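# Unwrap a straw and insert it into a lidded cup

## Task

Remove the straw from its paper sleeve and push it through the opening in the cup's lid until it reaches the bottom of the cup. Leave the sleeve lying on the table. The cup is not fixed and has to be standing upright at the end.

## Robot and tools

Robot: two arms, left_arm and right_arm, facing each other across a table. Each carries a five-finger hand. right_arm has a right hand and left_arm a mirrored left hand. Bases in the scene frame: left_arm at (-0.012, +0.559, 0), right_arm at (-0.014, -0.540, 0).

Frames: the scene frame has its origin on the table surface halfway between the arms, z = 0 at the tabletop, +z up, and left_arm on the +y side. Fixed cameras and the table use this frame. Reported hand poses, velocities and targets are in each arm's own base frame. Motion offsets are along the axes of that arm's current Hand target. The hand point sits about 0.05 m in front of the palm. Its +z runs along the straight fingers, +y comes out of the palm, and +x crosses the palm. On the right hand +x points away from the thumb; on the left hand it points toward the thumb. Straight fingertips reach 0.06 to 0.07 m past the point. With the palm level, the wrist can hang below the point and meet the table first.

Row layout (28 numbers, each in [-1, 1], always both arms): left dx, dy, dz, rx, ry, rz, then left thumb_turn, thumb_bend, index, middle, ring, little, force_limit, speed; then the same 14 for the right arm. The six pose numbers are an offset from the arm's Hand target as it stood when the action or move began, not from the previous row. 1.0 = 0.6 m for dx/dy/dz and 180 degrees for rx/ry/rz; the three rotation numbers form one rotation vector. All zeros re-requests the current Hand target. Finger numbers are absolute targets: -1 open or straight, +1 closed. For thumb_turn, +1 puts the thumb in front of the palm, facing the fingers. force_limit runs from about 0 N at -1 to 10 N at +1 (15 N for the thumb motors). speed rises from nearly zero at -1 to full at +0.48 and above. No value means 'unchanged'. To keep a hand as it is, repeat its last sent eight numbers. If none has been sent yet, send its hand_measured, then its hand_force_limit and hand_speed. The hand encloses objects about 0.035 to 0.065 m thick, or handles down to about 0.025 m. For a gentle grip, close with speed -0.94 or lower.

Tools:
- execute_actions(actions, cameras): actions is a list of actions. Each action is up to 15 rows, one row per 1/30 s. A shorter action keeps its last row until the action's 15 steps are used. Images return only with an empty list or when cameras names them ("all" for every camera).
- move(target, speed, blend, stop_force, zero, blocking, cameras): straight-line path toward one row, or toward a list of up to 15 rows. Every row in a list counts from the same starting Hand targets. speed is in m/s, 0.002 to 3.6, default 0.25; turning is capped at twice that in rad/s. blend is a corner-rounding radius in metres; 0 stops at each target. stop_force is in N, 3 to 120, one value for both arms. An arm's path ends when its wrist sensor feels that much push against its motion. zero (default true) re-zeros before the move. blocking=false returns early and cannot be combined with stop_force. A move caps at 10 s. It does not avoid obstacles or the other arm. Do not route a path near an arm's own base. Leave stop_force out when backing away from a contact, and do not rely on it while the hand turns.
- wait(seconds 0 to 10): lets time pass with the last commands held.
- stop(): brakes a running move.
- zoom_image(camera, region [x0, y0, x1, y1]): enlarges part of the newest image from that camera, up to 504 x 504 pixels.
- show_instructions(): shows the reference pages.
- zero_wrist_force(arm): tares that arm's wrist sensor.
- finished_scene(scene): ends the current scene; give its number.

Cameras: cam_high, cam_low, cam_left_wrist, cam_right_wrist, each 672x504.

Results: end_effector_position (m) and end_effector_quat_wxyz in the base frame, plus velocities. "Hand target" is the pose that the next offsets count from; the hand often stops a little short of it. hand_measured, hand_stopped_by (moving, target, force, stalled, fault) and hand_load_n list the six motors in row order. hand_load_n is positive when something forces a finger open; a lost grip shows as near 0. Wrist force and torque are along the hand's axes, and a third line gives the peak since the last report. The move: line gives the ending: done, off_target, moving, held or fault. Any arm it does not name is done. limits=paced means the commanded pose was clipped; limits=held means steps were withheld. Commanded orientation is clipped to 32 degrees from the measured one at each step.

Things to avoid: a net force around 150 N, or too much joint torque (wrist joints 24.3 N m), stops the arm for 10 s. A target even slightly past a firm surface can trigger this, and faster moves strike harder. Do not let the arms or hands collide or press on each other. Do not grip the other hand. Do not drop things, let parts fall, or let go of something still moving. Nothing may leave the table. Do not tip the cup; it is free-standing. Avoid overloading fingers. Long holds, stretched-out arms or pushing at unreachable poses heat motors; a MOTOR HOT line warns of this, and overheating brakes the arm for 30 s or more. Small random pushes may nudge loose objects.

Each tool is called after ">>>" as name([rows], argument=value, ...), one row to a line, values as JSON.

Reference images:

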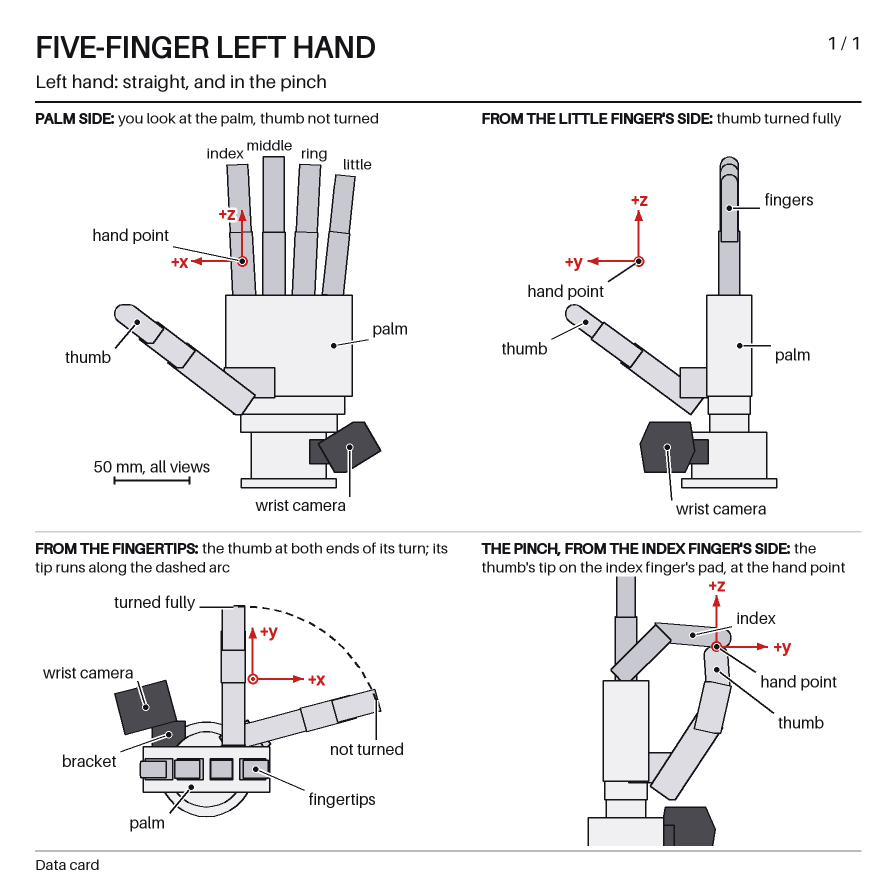

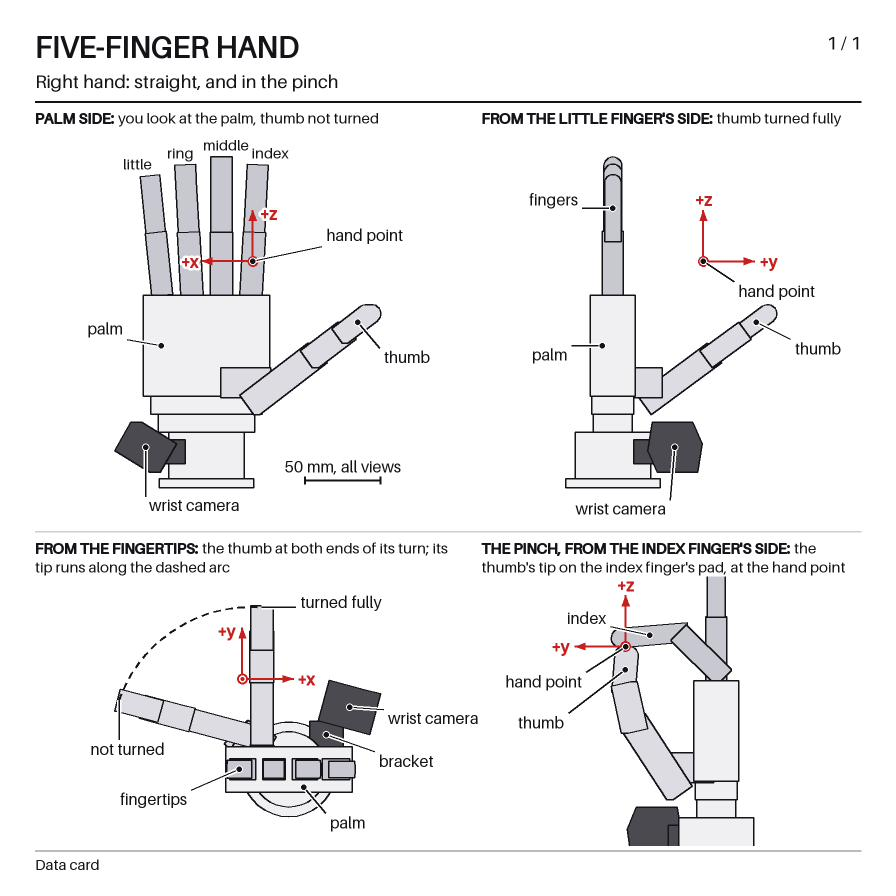

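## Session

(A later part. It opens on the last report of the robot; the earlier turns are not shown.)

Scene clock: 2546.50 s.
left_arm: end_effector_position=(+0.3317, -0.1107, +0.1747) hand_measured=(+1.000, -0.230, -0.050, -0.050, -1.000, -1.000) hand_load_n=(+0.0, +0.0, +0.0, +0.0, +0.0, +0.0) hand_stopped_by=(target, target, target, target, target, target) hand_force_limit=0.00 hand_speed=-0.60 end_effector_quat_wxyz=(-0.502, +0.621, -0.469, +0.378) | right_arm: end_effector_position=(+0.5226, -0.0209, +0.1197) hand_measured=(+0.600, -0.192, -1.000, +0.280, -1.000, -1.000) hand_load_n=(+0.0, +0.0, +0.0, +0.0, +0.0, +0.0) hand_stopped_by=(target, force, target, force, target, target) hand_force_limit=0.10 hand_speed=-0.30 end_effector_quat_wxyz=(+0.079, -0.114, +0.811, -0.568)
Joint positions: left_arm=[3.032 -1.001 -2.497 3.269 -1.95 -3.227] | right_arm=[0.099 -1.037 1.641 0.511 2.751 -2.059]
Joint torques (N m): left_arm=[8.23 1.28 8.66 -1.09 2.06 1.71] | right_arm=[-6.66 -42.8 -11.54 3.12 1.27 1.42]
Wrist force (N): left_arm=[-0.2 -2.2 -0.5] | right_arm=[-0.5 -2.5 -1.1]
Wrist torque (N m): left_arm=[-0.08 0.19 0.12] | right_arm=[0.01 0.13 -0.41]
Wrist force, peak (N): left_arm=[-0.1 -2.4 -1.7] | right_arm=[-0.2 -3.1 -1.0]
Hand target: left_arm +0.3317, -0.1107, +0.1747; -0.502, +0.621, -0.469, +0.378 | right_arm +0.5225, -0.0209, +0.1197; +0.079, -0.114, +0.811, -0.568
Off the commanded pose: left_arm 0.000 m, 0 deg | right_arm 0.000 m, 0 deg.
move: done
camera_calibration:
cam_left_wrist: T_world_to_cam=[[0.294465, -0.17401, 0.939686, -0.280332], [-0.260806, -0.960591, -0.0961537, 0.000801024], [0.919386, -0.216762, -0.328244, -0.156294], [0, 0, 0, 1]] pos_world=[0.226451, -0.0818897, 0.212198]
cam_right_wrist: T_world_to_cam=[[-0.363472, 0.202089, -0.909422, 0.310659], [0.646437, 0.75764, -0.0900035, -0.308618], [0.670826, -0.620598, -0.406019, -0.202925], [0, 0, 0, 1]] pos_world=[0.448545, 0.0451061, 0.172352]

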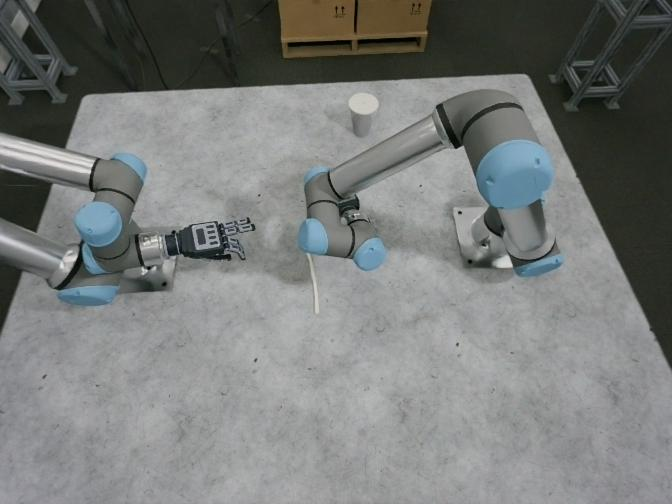

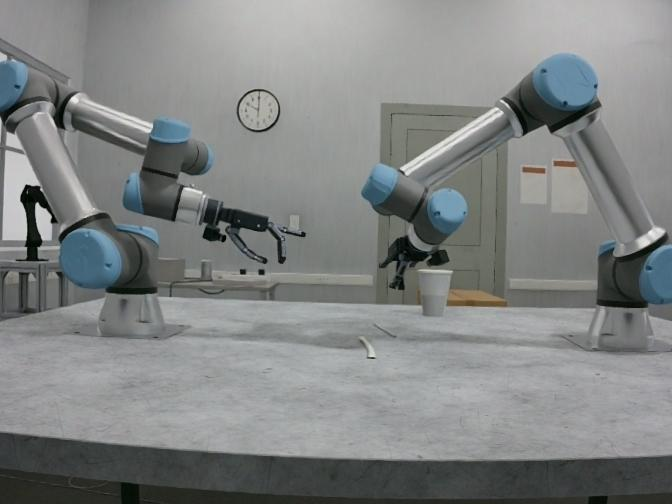

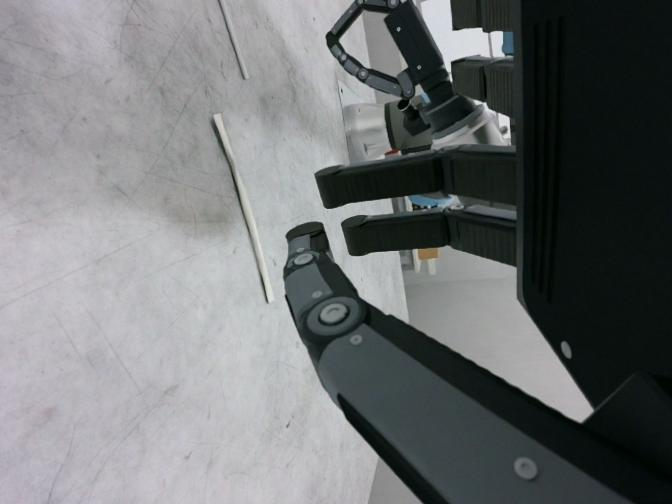

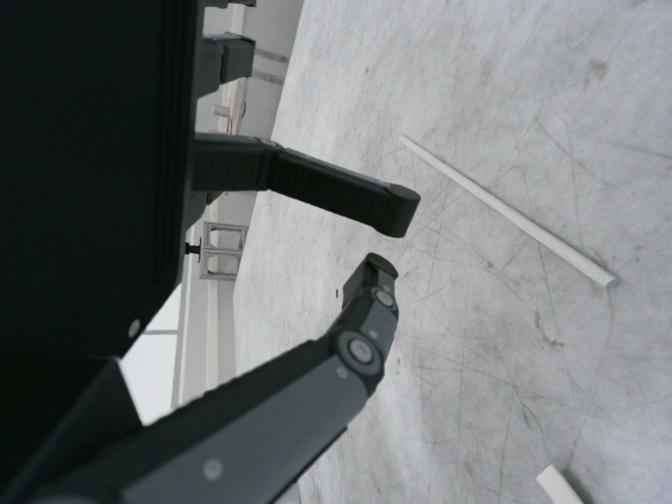

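>>> move(target=[0,0,0,0,0,0,1,-0.23,-0.05,-0.05,-1,-1,0.0,-0.6,-0.0002,0.1195,0.1003,0,0,0,0.6,-0.121,-1,0.401,-1,-1,0.1,-0.3], speed=0.1, cameras=["cam_right_wrist"])

>>> zoom_image(camera="cam_right_wrist", region=[280, 80, 560, 360])

Scene clock: 2562.37 s.
left_arm: end_effector_position=(+0.3317, -0.1107, +0.1747) hand_measured=(+1.000, -0.230, -0.050, -0.050, -1.000, -1.000) hand_load_n=(+0.0, +0.0, +0.0, +0.0, +0.0, +0.0) hand_stopped_by=(target, target, target, target, target, target) hand_force_limit=0.00 hand_speed=-0.60 end_effector_quat_wxyz=(-0.502, +0.621, -0.469, +0.378) | right_arm: end_effector_position=(+0.5313, -0.0517, +0.0317) hand_measured=(+0.600, -0.122, -1.000, +0.280, -1.000, -1.000) hand_load_n=(+0.0, +0.5, +0.0, +0.0, +0.0, +0.0) hand_stopped_by=(target, target, target, force, target, target) hand_force_limit=0.10 hand_speed=-0.30 end_effector_quat_wxyz=(+0.079, -0.114, +0.811, -0.568)
Joint positions: left_arm=[3.032 -1.001 -2.497 3.269 -1.95 -3.227] | right_arm=[0.029 -0.94 1.72 0.196 2.715 -2.211]
Joint torques (N m): left_arm=[6.2 1.35 6.46 -1.2 2.16 1.83] | right_arm=[5.92 -46.82 -20.25 2.94 2.9 2.45]
Wrist force (N): left_arm=[-0.1 -2.0 -0.5] | right_arm=[-0.2 -2.8 -1.0]
Wrist torque (N m): left_arm=[-0.06 0.18 0.12] | right_arm=[-0.06 0.09 -0.46]
Wrist force, peak (N): left_arm=[0.0 -2.3 -0.4] | right_arm=[-0.2 -3.5 -1.7]
Hand target: left_arm +0.3317, -0.1107, +0.1747; -0.502, +0.621, -0.469, +0.378 | right_arm +0.5314, -0.0517, +0.0318; +0.079, -0.114, +0.811, -0.568
Off the commanded pose: left_arm 0.000 m, 0 deg | right_arm 0.000 m, 0 deg.
move: done
camera_calibration:
cam_right_wrist: T_world_to_cam=[[-0.36359, 0.202152, -0.909361, 0.240084], [0.646556, 0.757525, -0.0901145, -0.298794], [0.670647, -0.620718, -0.406131, -0.263575], [0, 0, 0, 1]] pos_world=[0.457245, 0.0142052, 0.0843513]
Images, in order (width x height): cam_right_wrist 672x504.

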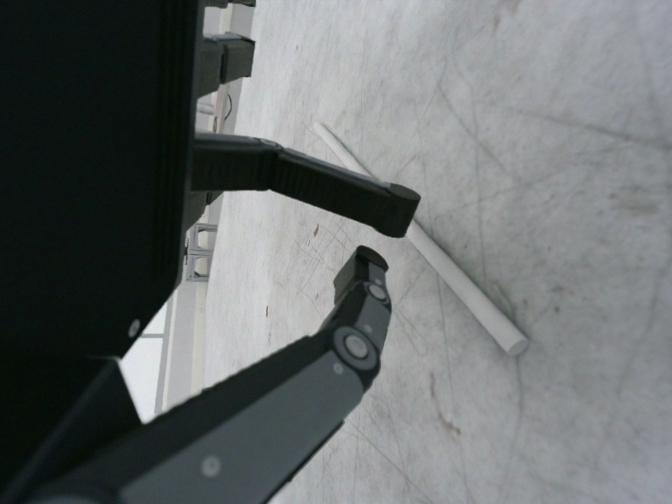

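Scaled by 1.800.

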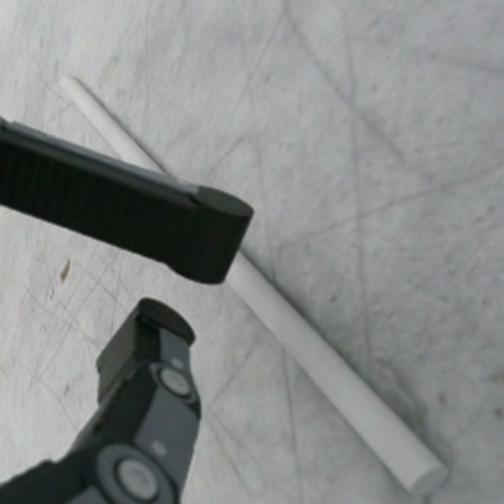

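>>> move(target=[0,0,0,0,0,0,1,-0.23,-0.05,-0.05,-1,-1,0.0,-0.6,0,0.0344,0.0125,0,0,0,0.6,-0.121,-1,0.41,-1,-1,0.1,-0.3], speed=0.01, stop_force=3, cameras=["cam_right_wrist"])

>>> zoom_image(camera="cam_right_wrist", region=[280, 130, 520, 370])

Scene clock: 2573.07 s.
left_arm: end_effector_position=(+0.3317, -0.1107, +0.1747) hand_measured=(+1.000, -0.230, -0.050, -0.050, -1.000, -1.000) hand_load_n=(+0.0, +0.0, +0.0, +0.0, +0.0, +0.0) hand_stopped_by=(target, target, target, target, target, target) hand_force_limit=0.00 hand_speed=-0.60 end_effector_quat_wxyz=(-0.502, +0.621, -0.469, +0.378) | right_arm: end_effector_position=(+0.5314, -0.0517, +0.0114) hand_measured=(+0.600, -0.122, -1.000, +0.410, -1.000, -1.000) hand_load_n=(+0.0, -0.5, +0.0, -0.5, +0.0, +0.0) hand_stopped_by=(target, target, target, target, target, target) hand_force_limit=0.10 hand_speed=-0.30 end_effector_quat_wxyz=(+0.079, -0.114, +0.811, -0.568)
Joint positions: left_arm=[3.032 -1.001 -2.497 3.269 -1.95 -3.227] | right_arm=[0.029 -0.905 1.727 0.154 2.716 -2.211]
Joint torques (N m): left_arm=[6.64 1.85 7.67 -1.39 1.94 1.93] | right_arm=[7.49 -47.8 -18.97 4.04 -0.64 1.25]
Wrist force (N): left_arm=[-0.2 -2.2 -0.3] | right_arm=[-0.4 -4.8 -1.3]
Wrist torque (N m): left_arm=[-0.10 0.19 0.12] | right_arm=[-0.11 0.07 -0.50]
Wrist force, peak (N): left_arm=[0.3 -2.3 -0.6] | right_arm=[-0.7 -12.2 -1.9]
Hand target: left_arm +0.3317, -0.1107, +0.1747; -0.502, +0.621, -0.469, +0.378 | right_arm +0.5314, -0.0517, +0.0114; +0.079, -0.114, +0.811, -0.568 (not the last commanded pose)
Off the commanded pose: left_arm 0.000 m, 0 deg | right_arm 0.002 m, 0 deg.
move: contact (right_arm)
camera_calibration:
cam_right_wrist: T_world_to_cam=[[-0.363446, 0.202142, -0.90942, 0.221579], [0.646552, 0.757542, -0.0900088, -0.300769], [0.670729, -0.620701, -0.406021, -0.271868], [0, 0, 0, 1]] pos_world=[0.457345, 0.0143054, 0.0640521]
Images, in order (width x height): cam_right_wrist 672x504.

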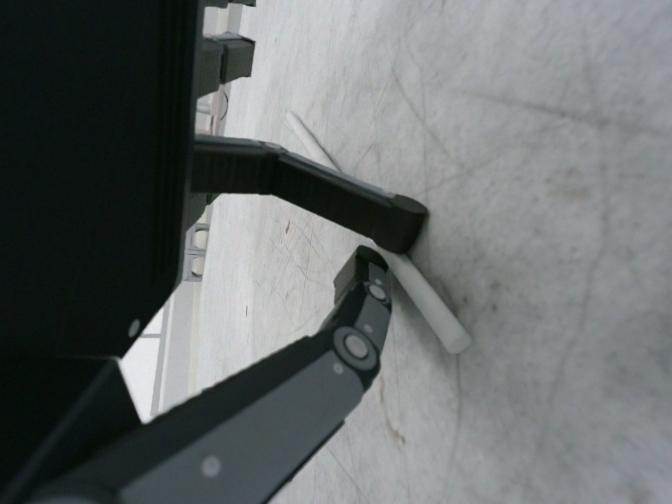

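Scaled by 2.100.

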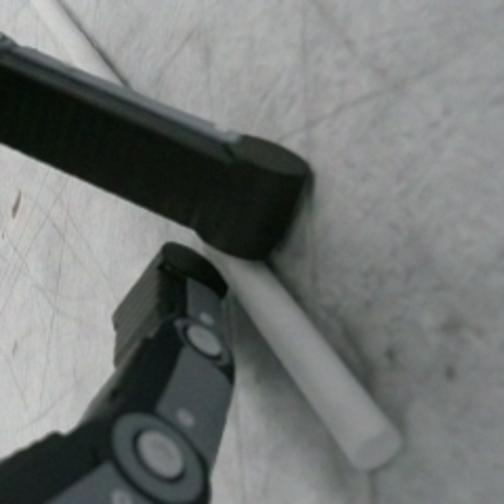

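>>> move([
  [0,0,0,0,0,0,1,-0.23,-0.05,-0.05,-1,-1,0.0,-0.6,0,-0.0008,-0.0003,0,0,0,0.6,-0.121,-1,0.41,-1,-1,0.1,-0.3],
  [0,0,0,0,0,0,1,-0.23,-0.05,-0.05,-1,-1,0.0,-0.6,0,-0.0008,-0.0003,0,0,0,1.0,-0.121,-1,0.41,-1,-1,-0.4,-0.85],
], speed=0.02, cameras=["cam_right_wrist"])

>>> zoom_image(camera="cam_right_wrist", region=[280, 130, 520, 370])

Scene clock: 2585.43 s.
left_arm: end_effector_position=(+0.3317, -0.1107, +0.1747) hand_measured=(+1.000, -0.230, -0.050, -0.050, -1.000, -1.000) hand_load_n=(+0.0, +0.0, +0.0, +0.0, +0.0, +0.0) hand_stopped_by=(target, target, target, target, target, target) hand_force_limit=0.00 hand_speed=-0.60 end_effector_quat_wxyz=(-0.502, +0.621, -0.469, +0.378) | right_arm: end_effector_position=(+0.5314, -0.0517, +0.0119) hand_measured=(+0.696, -0.122, -1.000, +0.410, -1.000, -1.000) hand_load_n=(+5.0, +0.5, +0.0, +0.5, +0.0, +0.0) hand_stopped_by=(force, target, target, target, target, target) hand_force_limit=-0.40 hand_speed=-0.85 end_effector_quat_wxyz=(+0.079, -0.114, +0.811, -0.568)
Joint positions: left_arm=[3.032 -1.001 -2.497 3.269 -1.95 -3.227] | right_arm=[0.029 -0.906 1.727 0.155 2.716 -2.211]
Joint torques (N m): left_arm=[6.78 1.09 7.67 -1.11 1.92 1.52] | right_arm=[6.68 -44.55 -18.43 2.86 1.62 1.79]
Wrist force (N): left_arm=[-0.1 -2.1 -0.5] | right_arm=[-0.1 -3.6 -1.3]
Wrist torque (N m): left_arm=[-0.06 0.18 0.12] | right_arm=[-0.10 0.08 -0.47]
Wrist force, peak (N): left_arm=[-0.2 -2.2 -0.2] | right_arm=[-0.4 -5.0 -1.1]
Hand target: left_arm +0.3317, -0.1107, +0.1747; -0.502, +0.621, -0.469, +0.378 | right_arm +0.5314, -0.0517, +0.0119; +0.079, -0.114, +0.811, -0.568
Off the commanded pose: left_arm 0.000 m, 0 deg | right_arm 0.000 m, 0 deg.
move: done
camera_calibration:
cam_right_wrist: T_world_to_cam=[[-0.363446, 0.202142, -0.90942, 0.222033], [0.646552, 0.757542, -0.0900088, -0.300724], [0.670729, -0.620701, -0.406021, -0.271665], [0, 0, 0, 1]] pos_world=[0.457345, 0.0143054, 0.0645521]
Images, in order (width x height): cam_right_wrist 672x504.

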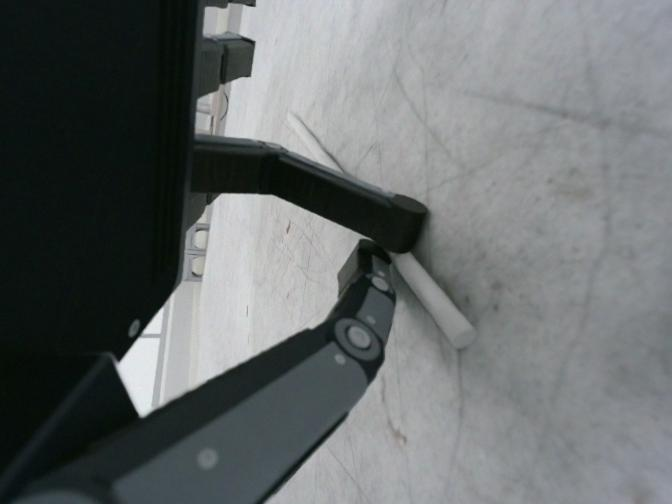

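Scaled by 2.100.

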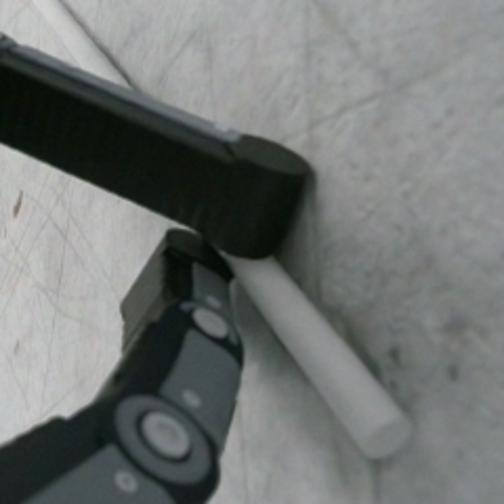

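>>> move([
  [0,0,0,0,0,0,1,-0.23,-0.05,-0.05,-1,-1,0.0,-0.6,0,0,0,0,0,0,0.99,-0.121,-1,0.41,-1,-1,-0.1,-0.85],
  [0,0,0,0,0,0,1,-0.23,-0.05,-0.05,-1,-1,0.0,-0.6,0,-0.0157,-0.0057,0,0,0,0.99,-0.121,-1,0.41,-1,-1,-0.1,-0.85],
], speed=0.02, cameras=["cam_right_wrist"])

>>> zoom_image(camera="cam_right_wrist", region=[260, 90, 540, 370])

Scene clock: 2592.80 s.
left_arm: end_effector_position=(+0.3317, -0.1107, +0.1747) hand_measured=(+1.000, -0.230, -0.050, -0.050, -1.000, -1.000) hand_load_n=(+0.0, +0.0, +0.0, +0.0, +0.0, +0.0) hand_stopped_by=(target, target, target, target, target, target) hand_force_limit=0.00 hand_speed=-0.60 end_effector_quat_wxyz=(-0.502, +0.621, -0.469, +0.378) | right_arm: end_effector_position=(+0.5314, -0.0517, +0.0221) hand_measured=(+0.704, -0.122, -1.000, +0.410, -1.000, -1.000) hand_load_n=(+7.0, +1.0, +0.0, +0.5, +0.0, +0.0) hand_stopped_by=(force, target, target, target, target, target) hand_force_limit=-0.10 hand_speed=-0.85 end_effector_quat_wxyz=(+0.079, -0.114, +0.811, -0.568)
Joint positions: left_arm=[3.032 -1.001 -2.497 3.269 -1.95 -3.227] | right_arm=[0.029 -0.924 1.723 0.176 2.716 -2.211]
Joint torques (N m): left_arm=[7.61 0.96 8.2 -0.92 1.86 1.63] | right_arm=[3.22 -28.17 -16.17 0.23 2.24 0.24]
Wrist force (N): left_arm=[-0.2 -1.9 0.0] | right_arm=[-0.2 -2.3 -1.0]
Wrist torque (N m): left_arm=[-0.08 0.20 0.11] | right_arm=[-0.02 0.08 -0.47]
Wrist force, peak (N): left_arm=[0.2 -2.4 0.0] | right_arm=[0.1 -3.8 -1.5]
Hand target: left_arm +0.3317, -0.1107, +0.1747; -0.502, +0.621, -0.469, +0.378 | right_arm +0.5314, -0.0517, +0.0219; +0.079, -0.114, +0.811, -0.568
Off the commanded pose: left_arm 0.000 m, 0 deg | right_arm 0.000 m, 0 deg.
move: done
camera_calibration:
cam_right_wrist: T_world_to_cam=[[-0.363446, 0.202142, -0.90942, 0.231309], [0.646552, 0.757542, -0.0900088, -0.299805], [0.670729, -0.620701, -0.406021, -0.267524], [0, 0, 0, 1]] pos_world=[0.457345, 0.0143054, 0.0747521]
Images, in order (width x height): cam_right_wrist 672x504.

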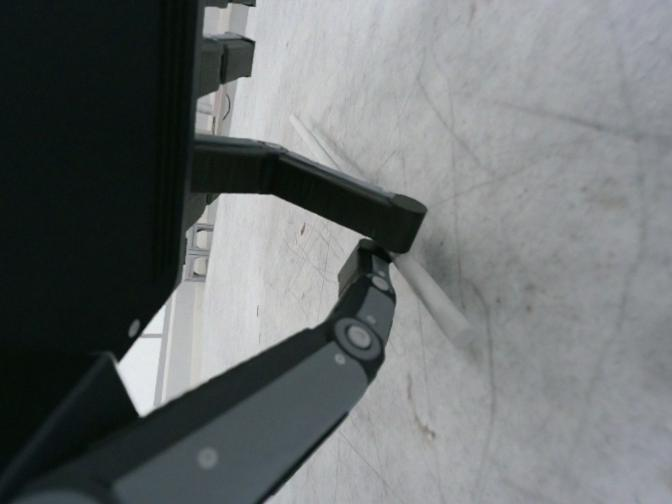

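Scaled by 1.800.

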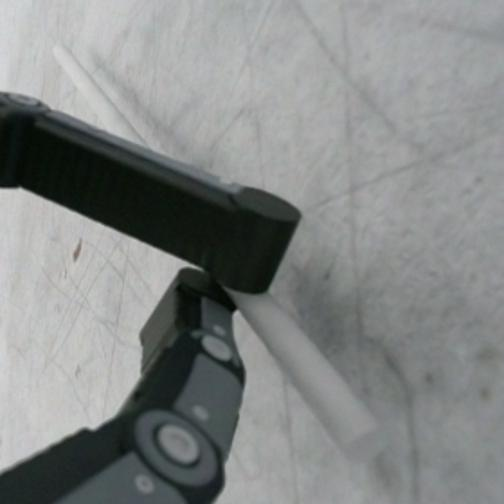

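>>> move([
  [0,0,0,0,0,0,1,-0.23,-0.05,-0.05,-1,-1,0.0,-0.6,0.0006,-0.3914,-0.1423,0,0,0,0.99,-0.121,0.15,0.41,0.4,0.4,-0.1,-0.6],
  [0,0,0,0,0,0,1,-0.23,-0.05,-0.05,-1,-1,0.0,-0.6,0.4047,-0.7973,0.3505,-0.4362,0.1708,0.3606,0.99,-0.121,0.15,0.41,0.4,0.4,-0.1,-0.6],
], speed=[0.15,0.2], cameras=["all"])

Scene clock: 2687.80 s.
left_arm: end_effector_position=(+0.3317, -0.1107, +0.1747) hand_measured=(+1.000, -0.230, -0.050, -0.050, -1.000, -1.000) hand_load_n=(+0.0, +0.0, +0.0, +0.0, +0.0, +0.0) hand_stopped_by=(target, target, target, target, target, target) hand_force_limit=0.00 hand_speed=-0.60 end_effector_quat_wxyz=(-0.502, +0.621, -0.469, +0.378) | right_arm: end_effector_position=(+0.3974, -0.4657, +0.3995) hand_measured=(+0.704, -0.122, +0.150, +0.410, +0.400, +0.400) hand_load_n=(+7.0, +1.0, +0.5, +1.0, +0.0, +0.0) hand_stopped_by=(force, target, target, target, target, target) hand_force_limit=-0.10 hand_speed=-0.60 end_effector_quat_wxyz=(+0.070, +0.413, +0.895, +0.152)
Joint positions: left_arm=[3.032 -1.001 -2.497 3.269 -1.95 -3.227] | right_arm=[-1.324 -0.697 0.262 2.16 1.272 -2.054]
Joint torques (N m): left_arm=[6.47 1.5 7.73 -0.85 1.9 1.61] | right_arm=[-4.42 -58.23 -9.77 -0.32 -1.56 -1.16]
Wrist force (N): left_arm=[-0.1 -1.9 -0.3] | right_arm=[-0.2 -2.4 -2.3]
Wrist torque (N m): left_arm=[-0.05 0.19 0.12] | right_arm=[-0.17 0.16 -0.09]
Wrist force, peak (N): left_arm=[-0.1 -2.4 -0.3] | right_arm=[-0.3 -4.2 -1.5]
Hand target: left_arm +0.3317, -0.1107, +0.1747; -0.502, +0.621, -0.469, +0.378 | right_arm +0.3974, -0.4657, +0.3996; +0.070, +0.413, +0.895, +0.152
Off the commanded pose: left_arm 0.000 m, 0 deg | right_arm 0.000 m, 0 deg.
move: done
camera_calibration:
cam_left_wrist: T_world_to_cam=[[0.294465, -0.17401, 0.939686, -0.280332], [-0.260806, -0.960591, -0.0961537, 0.000801024], [0.919386, -0.216762, -0.328244, -0.156294], [0, 0, 0, 1]] pos_world=[0.226451, -0.0818897, 0.212198]
cam_right_wrist: T_world_to_cam=[[0.504045, 0.816561, 0.281365, 0.0751836], [0.613023, -0.567728, 0.549443, -0.72487], [0.608393, -0.10446, -0.786731, 0.135923], [0, 0, 0, 1]] pos_world=[0.323771, -0.458723, 0.484056]

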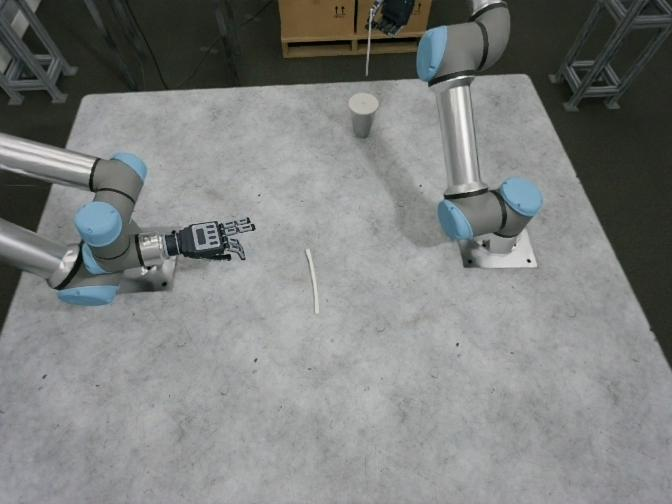

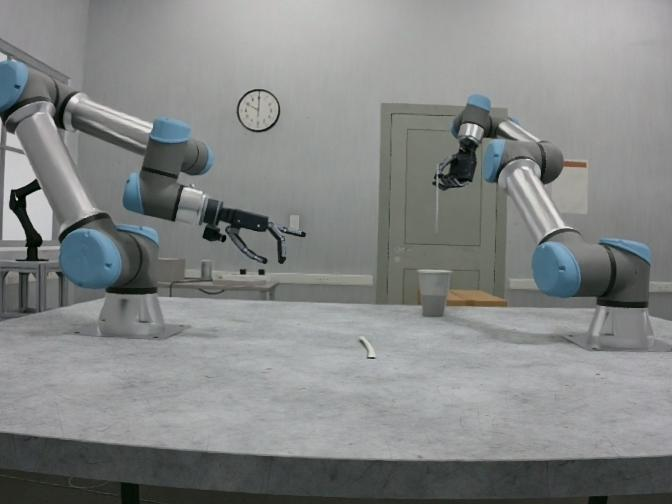

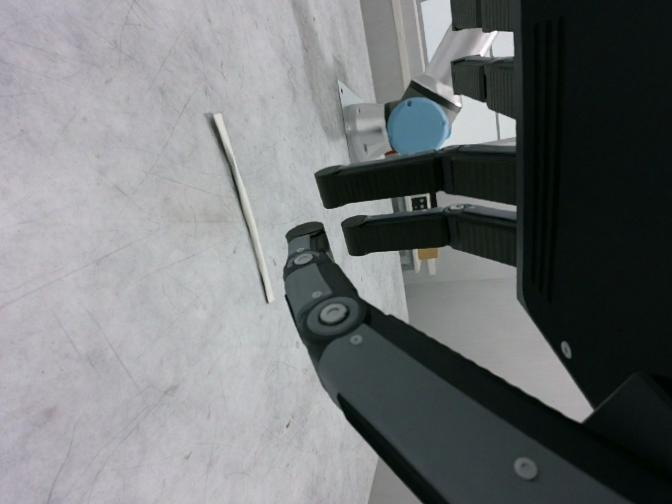

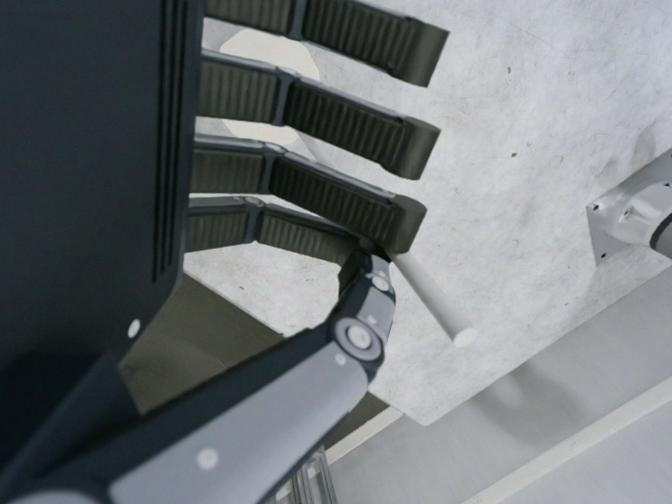

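>>> execute_actions(actions=[])

Scene clock: 2721.27 s.
left_arm: end_effector_position=(+0.3317, -0.1107, +0.1747) hand_measured=(+1.000, -0.230, -0.050, -0.050, -1.000, -1.000) hand_load_n=(+0.0, +0.0, +0.0, +0.0, +0.0, +0.0) hand_stopped_by=(target, target, target, target, target, target) hand_force_limit=0.00 hand_speed=-0.60 end_effector_quat_wxyz=(-0.502, +0.621, -0.469, +0.378) | right_arm: end_effector_position=(+0.3974, -0.4657, +0.3996) hand_measured=(+0.704, -0.122, +0.150, +0.410, +0.400, +0.400) hand_load_n=(+7.0, +1.5, +0.0, +0.5, +0.0, +0.0) hand_stopped_by=(force, target, target, target, target, target) hand_force_limit=-0.10 hand_speed=-0.60 end_effector_quat_wxyz=(+0.070, +0.413, +0.895, +0.152)
Joint positions: left_arm=[3.032 -1.001 -2.497 3.269 -1.95 -3.227] | right_arm=[-1.324 -0.697 0.262 2.16 1.271 -2.054]
Joint velocities: within noise
Joint torques (N m): left_arm=[7.51 0.59 8.29 -1.11 1.96 1.66] | right_arm=[-5.96 -57.45 -21.15 -0.3 -2 1.02]
Wrist force (N): left_arm=[0.1 -2.0 -0.5] | right_arm=[-0.2 -2.1 -2.2]
Wrist torque (N m): left_arm=[-0.06 0.15 0.13] | right_arm=[-0.14 0.15 -0.08]
Wrist force, peak (N): left_arm=[0.1 -2.2 -0.3] | right_arm=[0.0 -2.3 -2.5]
Hand target: left_arm +0.3317, -0.1107, +0.1747; -0.502, +0.621, -0.469, +0.378 | right_arm +0.3974, -0.4657, +0.3996; +0.070, +0.413, +0.895, +0.152
Off the commanded pose: left_arm 0.000 m, 0 deg | right_arm 0.000 m, 0 deg.
camera_calibration:
cam_left_wrist: T_world_to_cam=[[0.294465, -0.17401, 0.939686, -0.280332], [-0.260806, -0.960591, -0.0961537, 0.000801024], [0.919386, -0.216762, -0.328244, -0.156294], [0, 0, 0, 1]] pos_world=[0.226451, -0.0818897, 0.212198]
cam_right_wrist: T_world_to_cam=[[0.504156, 0.816484, 0.28139, 0.0750724], [0.612786, -0.567801, 0.549632, -0.724974], [0.60854, -0.104669, -0.78659, 0.135791], [0, 0, 0, 1]] pos_world=[0.323771, -0.458724, 0.484157]

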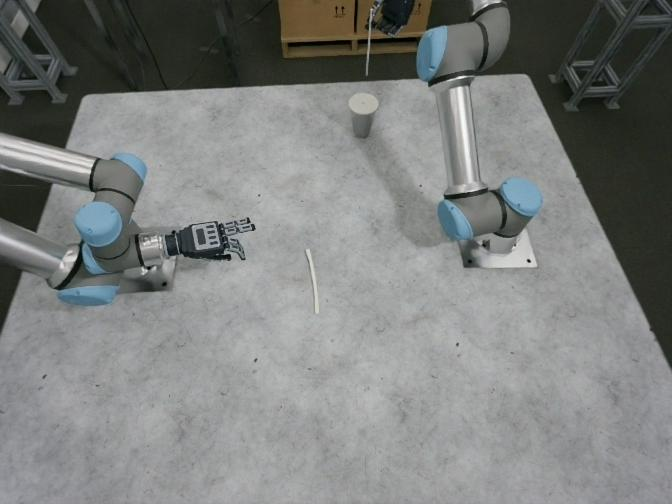

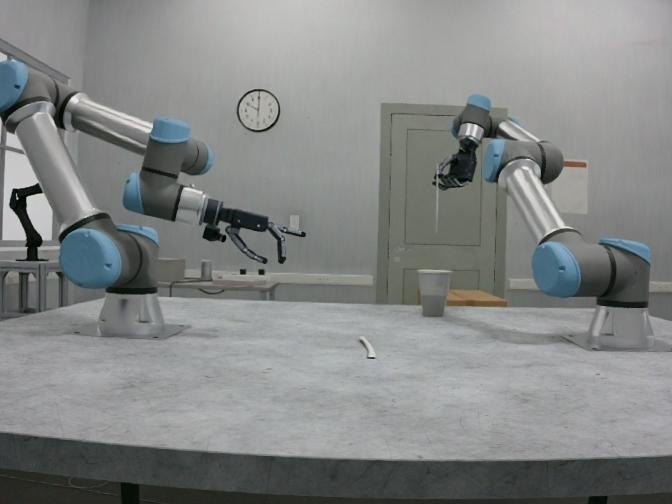

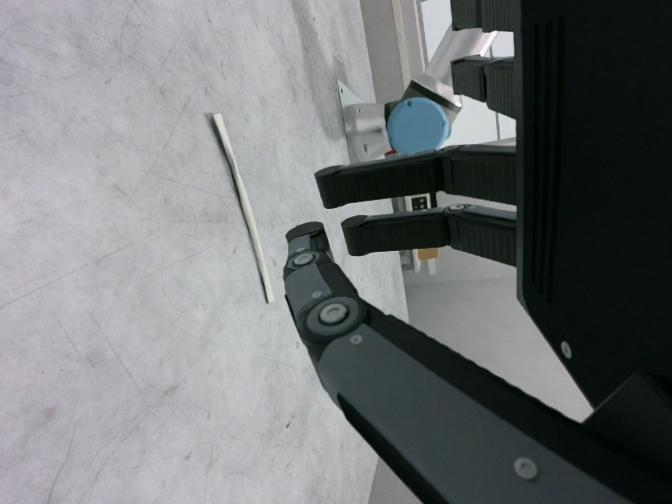

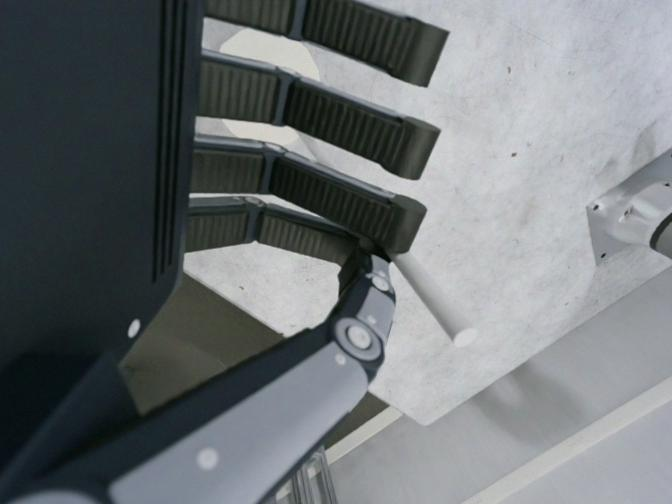

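>>> zoom_image(camera="cam_right_wrist", region=[180, 0, 460, 210])

>>> zoom_image(camera="cam_high", region=[330, 0, 430, 150])

>>> zoom_image(camera="cam_low", region=[380, 140, 500, 330])

Scaled by 1.800.

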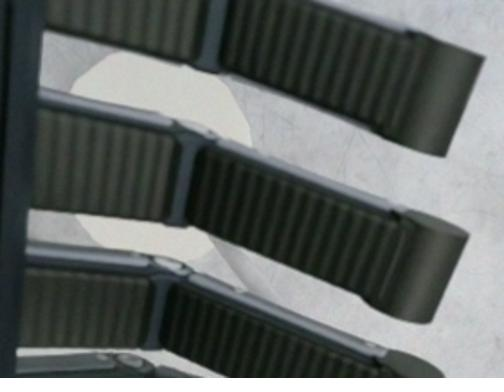

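Scaled by 3.360.

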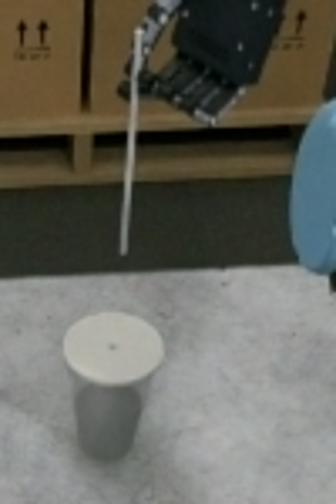

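Scaled by 2.653.

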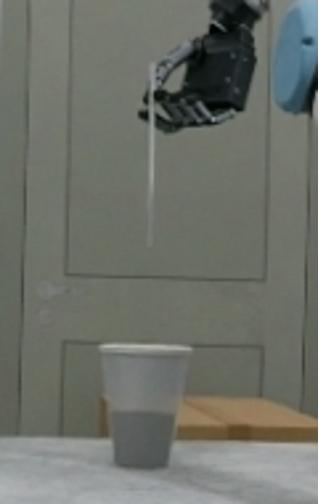

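>>> move(target=[-0.9975, -0.1723, 0.5449, 0, 0, 0, -1, -1, -1, -1, -1, -1, 0.0, 0.2, -0.0077, -0.0530, 0.1403, 0, 0, 0, 0.99, -0.121, 0.15, 0.41, 0.4, 0.4, -0.1, -0.6], speed=0.4, cameras=["all"])

Scene clock: 2834.87 s.
left_arm: end_effector_position=(+0.4950, +0.5585, +0.2073) hand_measured=(-1.000, -1.000, -1.000, -1.000, -1.000, -1.000) hand_load_n=(+0.0, +0.0, +0.0, +0.0, +0.0, +0.0) hand_stopped_by=(target, target, target, target, target, target) hand_force_limit=0.00 hand_speed=0.20 end_effector_quat_wxyz=(-0.502, +0.621, -0.469, +0.378) | right_arm: end_effector_position=(+0.3986, -0.4708, +0.3097) hand_measured=(+0.704, -0.122, +0.150, +0.410, +0.400, +0.400) hand_load_n=(+7.0, +1.0, +0.0, +0.5, +0.0, +0.0) hand_stopped_by=(force, target, target, target, target, target) hand_force_limit=-0.10 hand_speed=-0.60 end_effector_quat_wxyz=(+0.070, +0.413, +0.895, +0.152)
Joint positions: left_arm=[4.476 -2.154 -1.264 3.005 -0.555 -2.784] | right_arm=[-1.324 -0.798 0.684 1.837 1.271 -2.054]
Joint torques (N m): left_arm=[6.45 34.39 29.92 0.04 2.03 -1.78] | right_arm=[-6.13 -51.65 -23.69 5.07 -2.07 1.28]
Wrist force (N): left_arm=[0.4 -2.3 -0.5] | right_arm=[-0.3 -2.2 -2.5]
Wrist torque (N m): left_arm=[-0.15 0.07 0.17] | right_arm=[-0.15 0.21 -0.09]
Wrist force, peak (N): left_arm=[-1.7 -3.0 0.8] | right_arm=[-0.5 -2.2 -2.7]
Hand target: left_arm +0.4950, +0.5587, +0.2073; -0.502, +0.621, -0.469, +0.378 | right_arm +0.3986, -0.4708, +0.3097; +0.070, +0.413, +0.895, +0.152
Off the commanded pose: left_arm 0.000 m, 0 deg | right_arm 0.000 m, 0 deg.
move: done
camera_calibration:
cam_left_wrist: T_world_to_cam=[[0.294474, -0.173963, 0.939693, -0.242637], [-0.260992, -0.960552, -0.0960368, 0.689374], [0.91933, -0.216972, -0.32826, -0.150523], [0, 0, 0, 1]] pos_world=[0.389751, 0.587311, 0.244798]
cam_right_wrist: T_world_to_cam=[[0.504174, 0.816481, 0.281365, 0.103877], [0.612714, -0.567788, 0.549725, -0.67909], [0.608596, -0.104761, -0.786534, 0.0636612], [0, 0, 0, 1]] pos_world=[0.324972, -0.463724, 0.394157]

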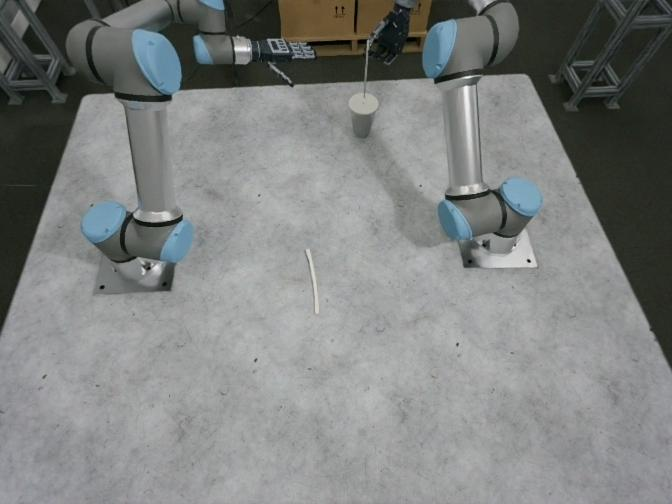

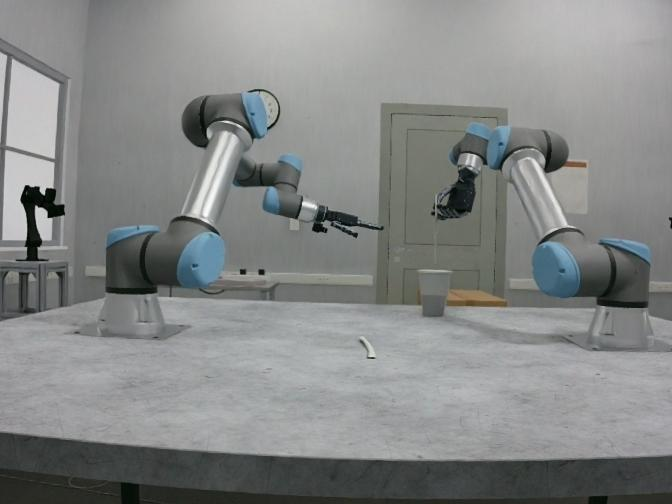

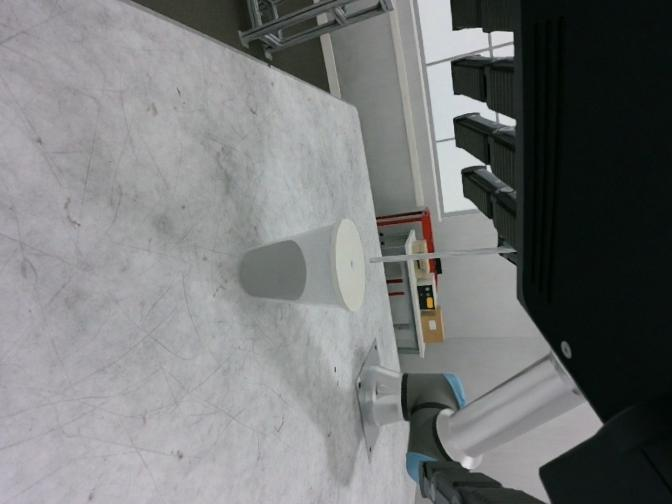

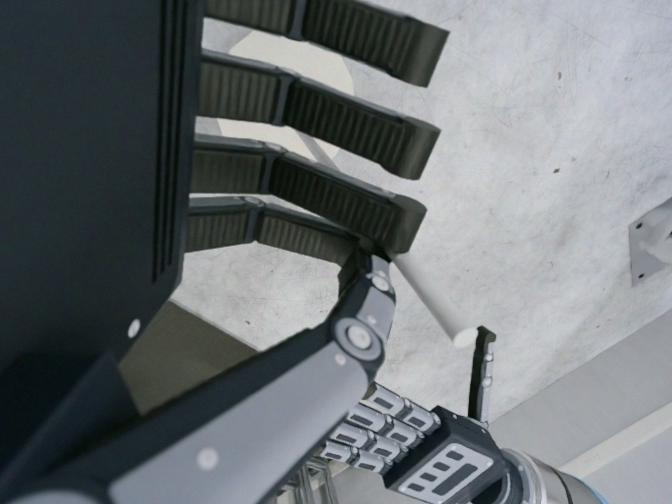

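>>> zoom_image(camera="cam_left_wrist", region=[300, 200, 420, 330])

>>> zoom_image(camera="cam_high", region=[330, 60, 400, 140])

>>> zoom_image(camera="cam_right_wrist", region=[190, 10, 380, 190])

>>> zoom_image(camera="cam_low", region=[400, 220, 470, 330])

Scaled by 3.877.

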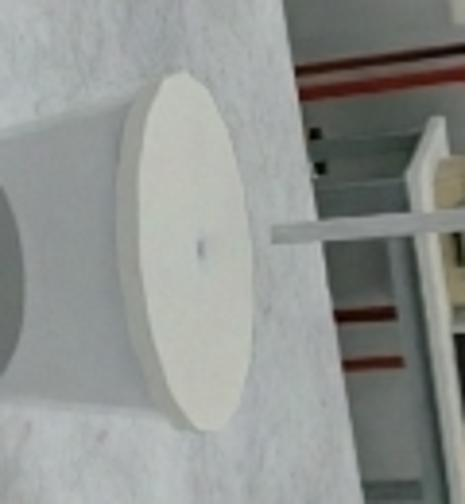

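Scaled by 6.300.

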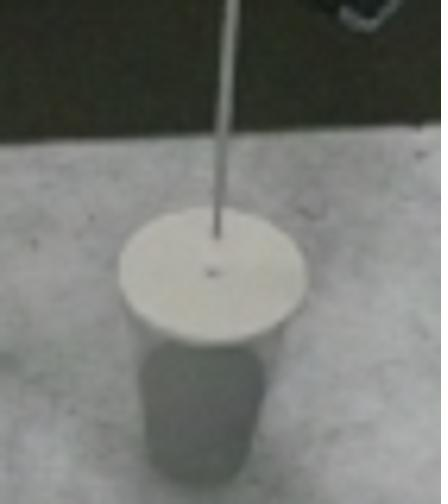

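Scaled by 2.653.

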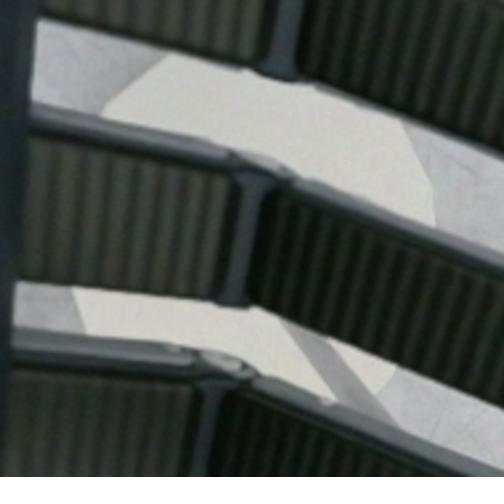

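Scaled by 4.582.

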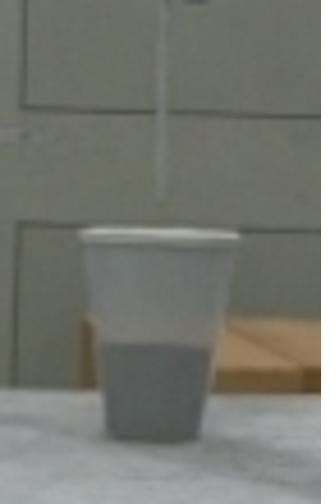

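>>> move([
  [0, 0, 0, 0, 0, 0, -1, -1, -1, -1, -1, -1, 0.0, 0.2, 0.0017, -0.0037, 0.01635, 0, 0, 0, 0.99, -0.121, 0.15, 0.41, 0.4, 0.4, -0.1, -0.6],
  [0, 0, 0, 0, 0, 0, -1, -1, -1, -1, -1, -1, 0.0, 0.2, 0.0017, -0.0284, 0.0871, 0, 0, 0, 0.99, -0.121, 0.15, 0.41, 0.4, 0.4, -0.1, -0.6],
], speed=0.02, stop_force=3, cameras=["cam_high", "cam_low", "cam_left_wrist"])

Scene clock: 2908.87 s.
left_arm: end_effector_position=(+0.4950, +0.5587, +0.2073) hand_measured=(-1.000, -1.000, -1.000, -1.000, -1.000, -1.000) hand_load_n=(+0.0, +0.0, +0.0, -0.5, +0.0, +0.0) hand_stopped_by=(target, target, target, target, target, target) hand_force_limit=0.00 hand_speed=0.20 end_effector_quat_wxyz=(-0.502, +0.621, -0.469, +0.378) | right_arm: end_effector_position=(+0.3988, -0.4692, +0.2885) hand_measured=(+0.704, -0.122, +0.150, +0.410, +0.400, +0.400) hand_load_n=(+7.0, +1.0, +0.0, -0.5, +0.0, +0.0) hand_stopped_by=(force, target, target, target, target, target) hand_force_limit=-0.10 hand_speed=-0.60 end_effector_quat_wxyz=(+0.070, +0.413, +0.895, +0.152)
Joint positions: left_arm=[4.476 -2.154 -1.263 3.005 -0.555 -2.784] | right_arm=[-1.323 -0.808 0.757 1.775 1.271 -2.053]
Joint torques (N m): left_arm=[9.73 34.51 31.3 -1.17 -1.78 -1.79] | right_arm=[4.96 -36.01 -10.38 0.43 1.22 1.69]
Wrist force (N): left_arm=[0.4 -2.5 -0.1] | right_arm=[-0.2 -1.9 -2.6]
Wrist torque (N m): left_arm=[-0.20 0.09 0.17] | right_arm=[-0.11 0.18 -0.14]
Wrist force, peak (N): left_arm=[0.6 -2.6 -0.6] | right_arm=[-0.1 -0.5 -5.7]
Hand target: left_arm +0.4950, +0.5587, +0.2073; -0.502, +0.621, -0.469, +0.378 | right_arm +0.3989, -0.4692, +0.2885; +0.070, +0.413, +0.895, +0.152 (not the last commanded pose)
Off the commanded pose: left_arm 0.000 m, 0 deg | right_arm 0.034 m, 0 deg.
move: contact (right_arm); path passed 1 of 2 targets
camera_calibration:
cam_left_wrist: T_world_to_cam=[[0.294465, -0.17401, 0.939686, -0.242557], [-0.260806, -0.960591, -0.0961537, 0.689423], [0.919386, -0.216762, -0.328244, -0.150558], [0, 0, 0, 1]] pos_world=[0.389651, 0.58741, 0.244798]
Images, in order (width x height): cam_high 672x504, cam_low 672x504, cam_left_wrist 672x504.

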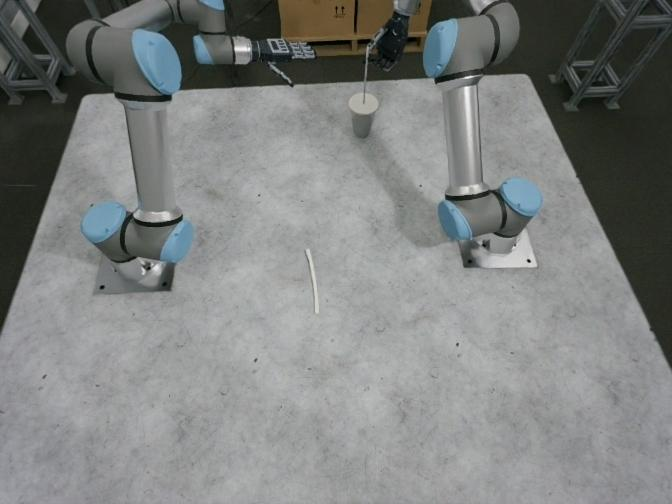

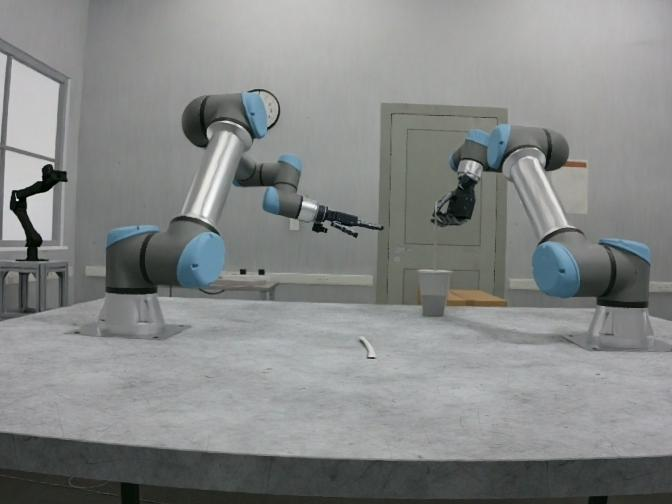

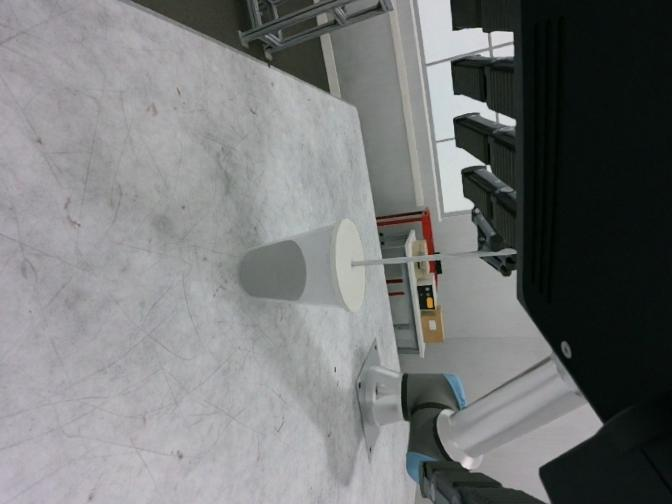

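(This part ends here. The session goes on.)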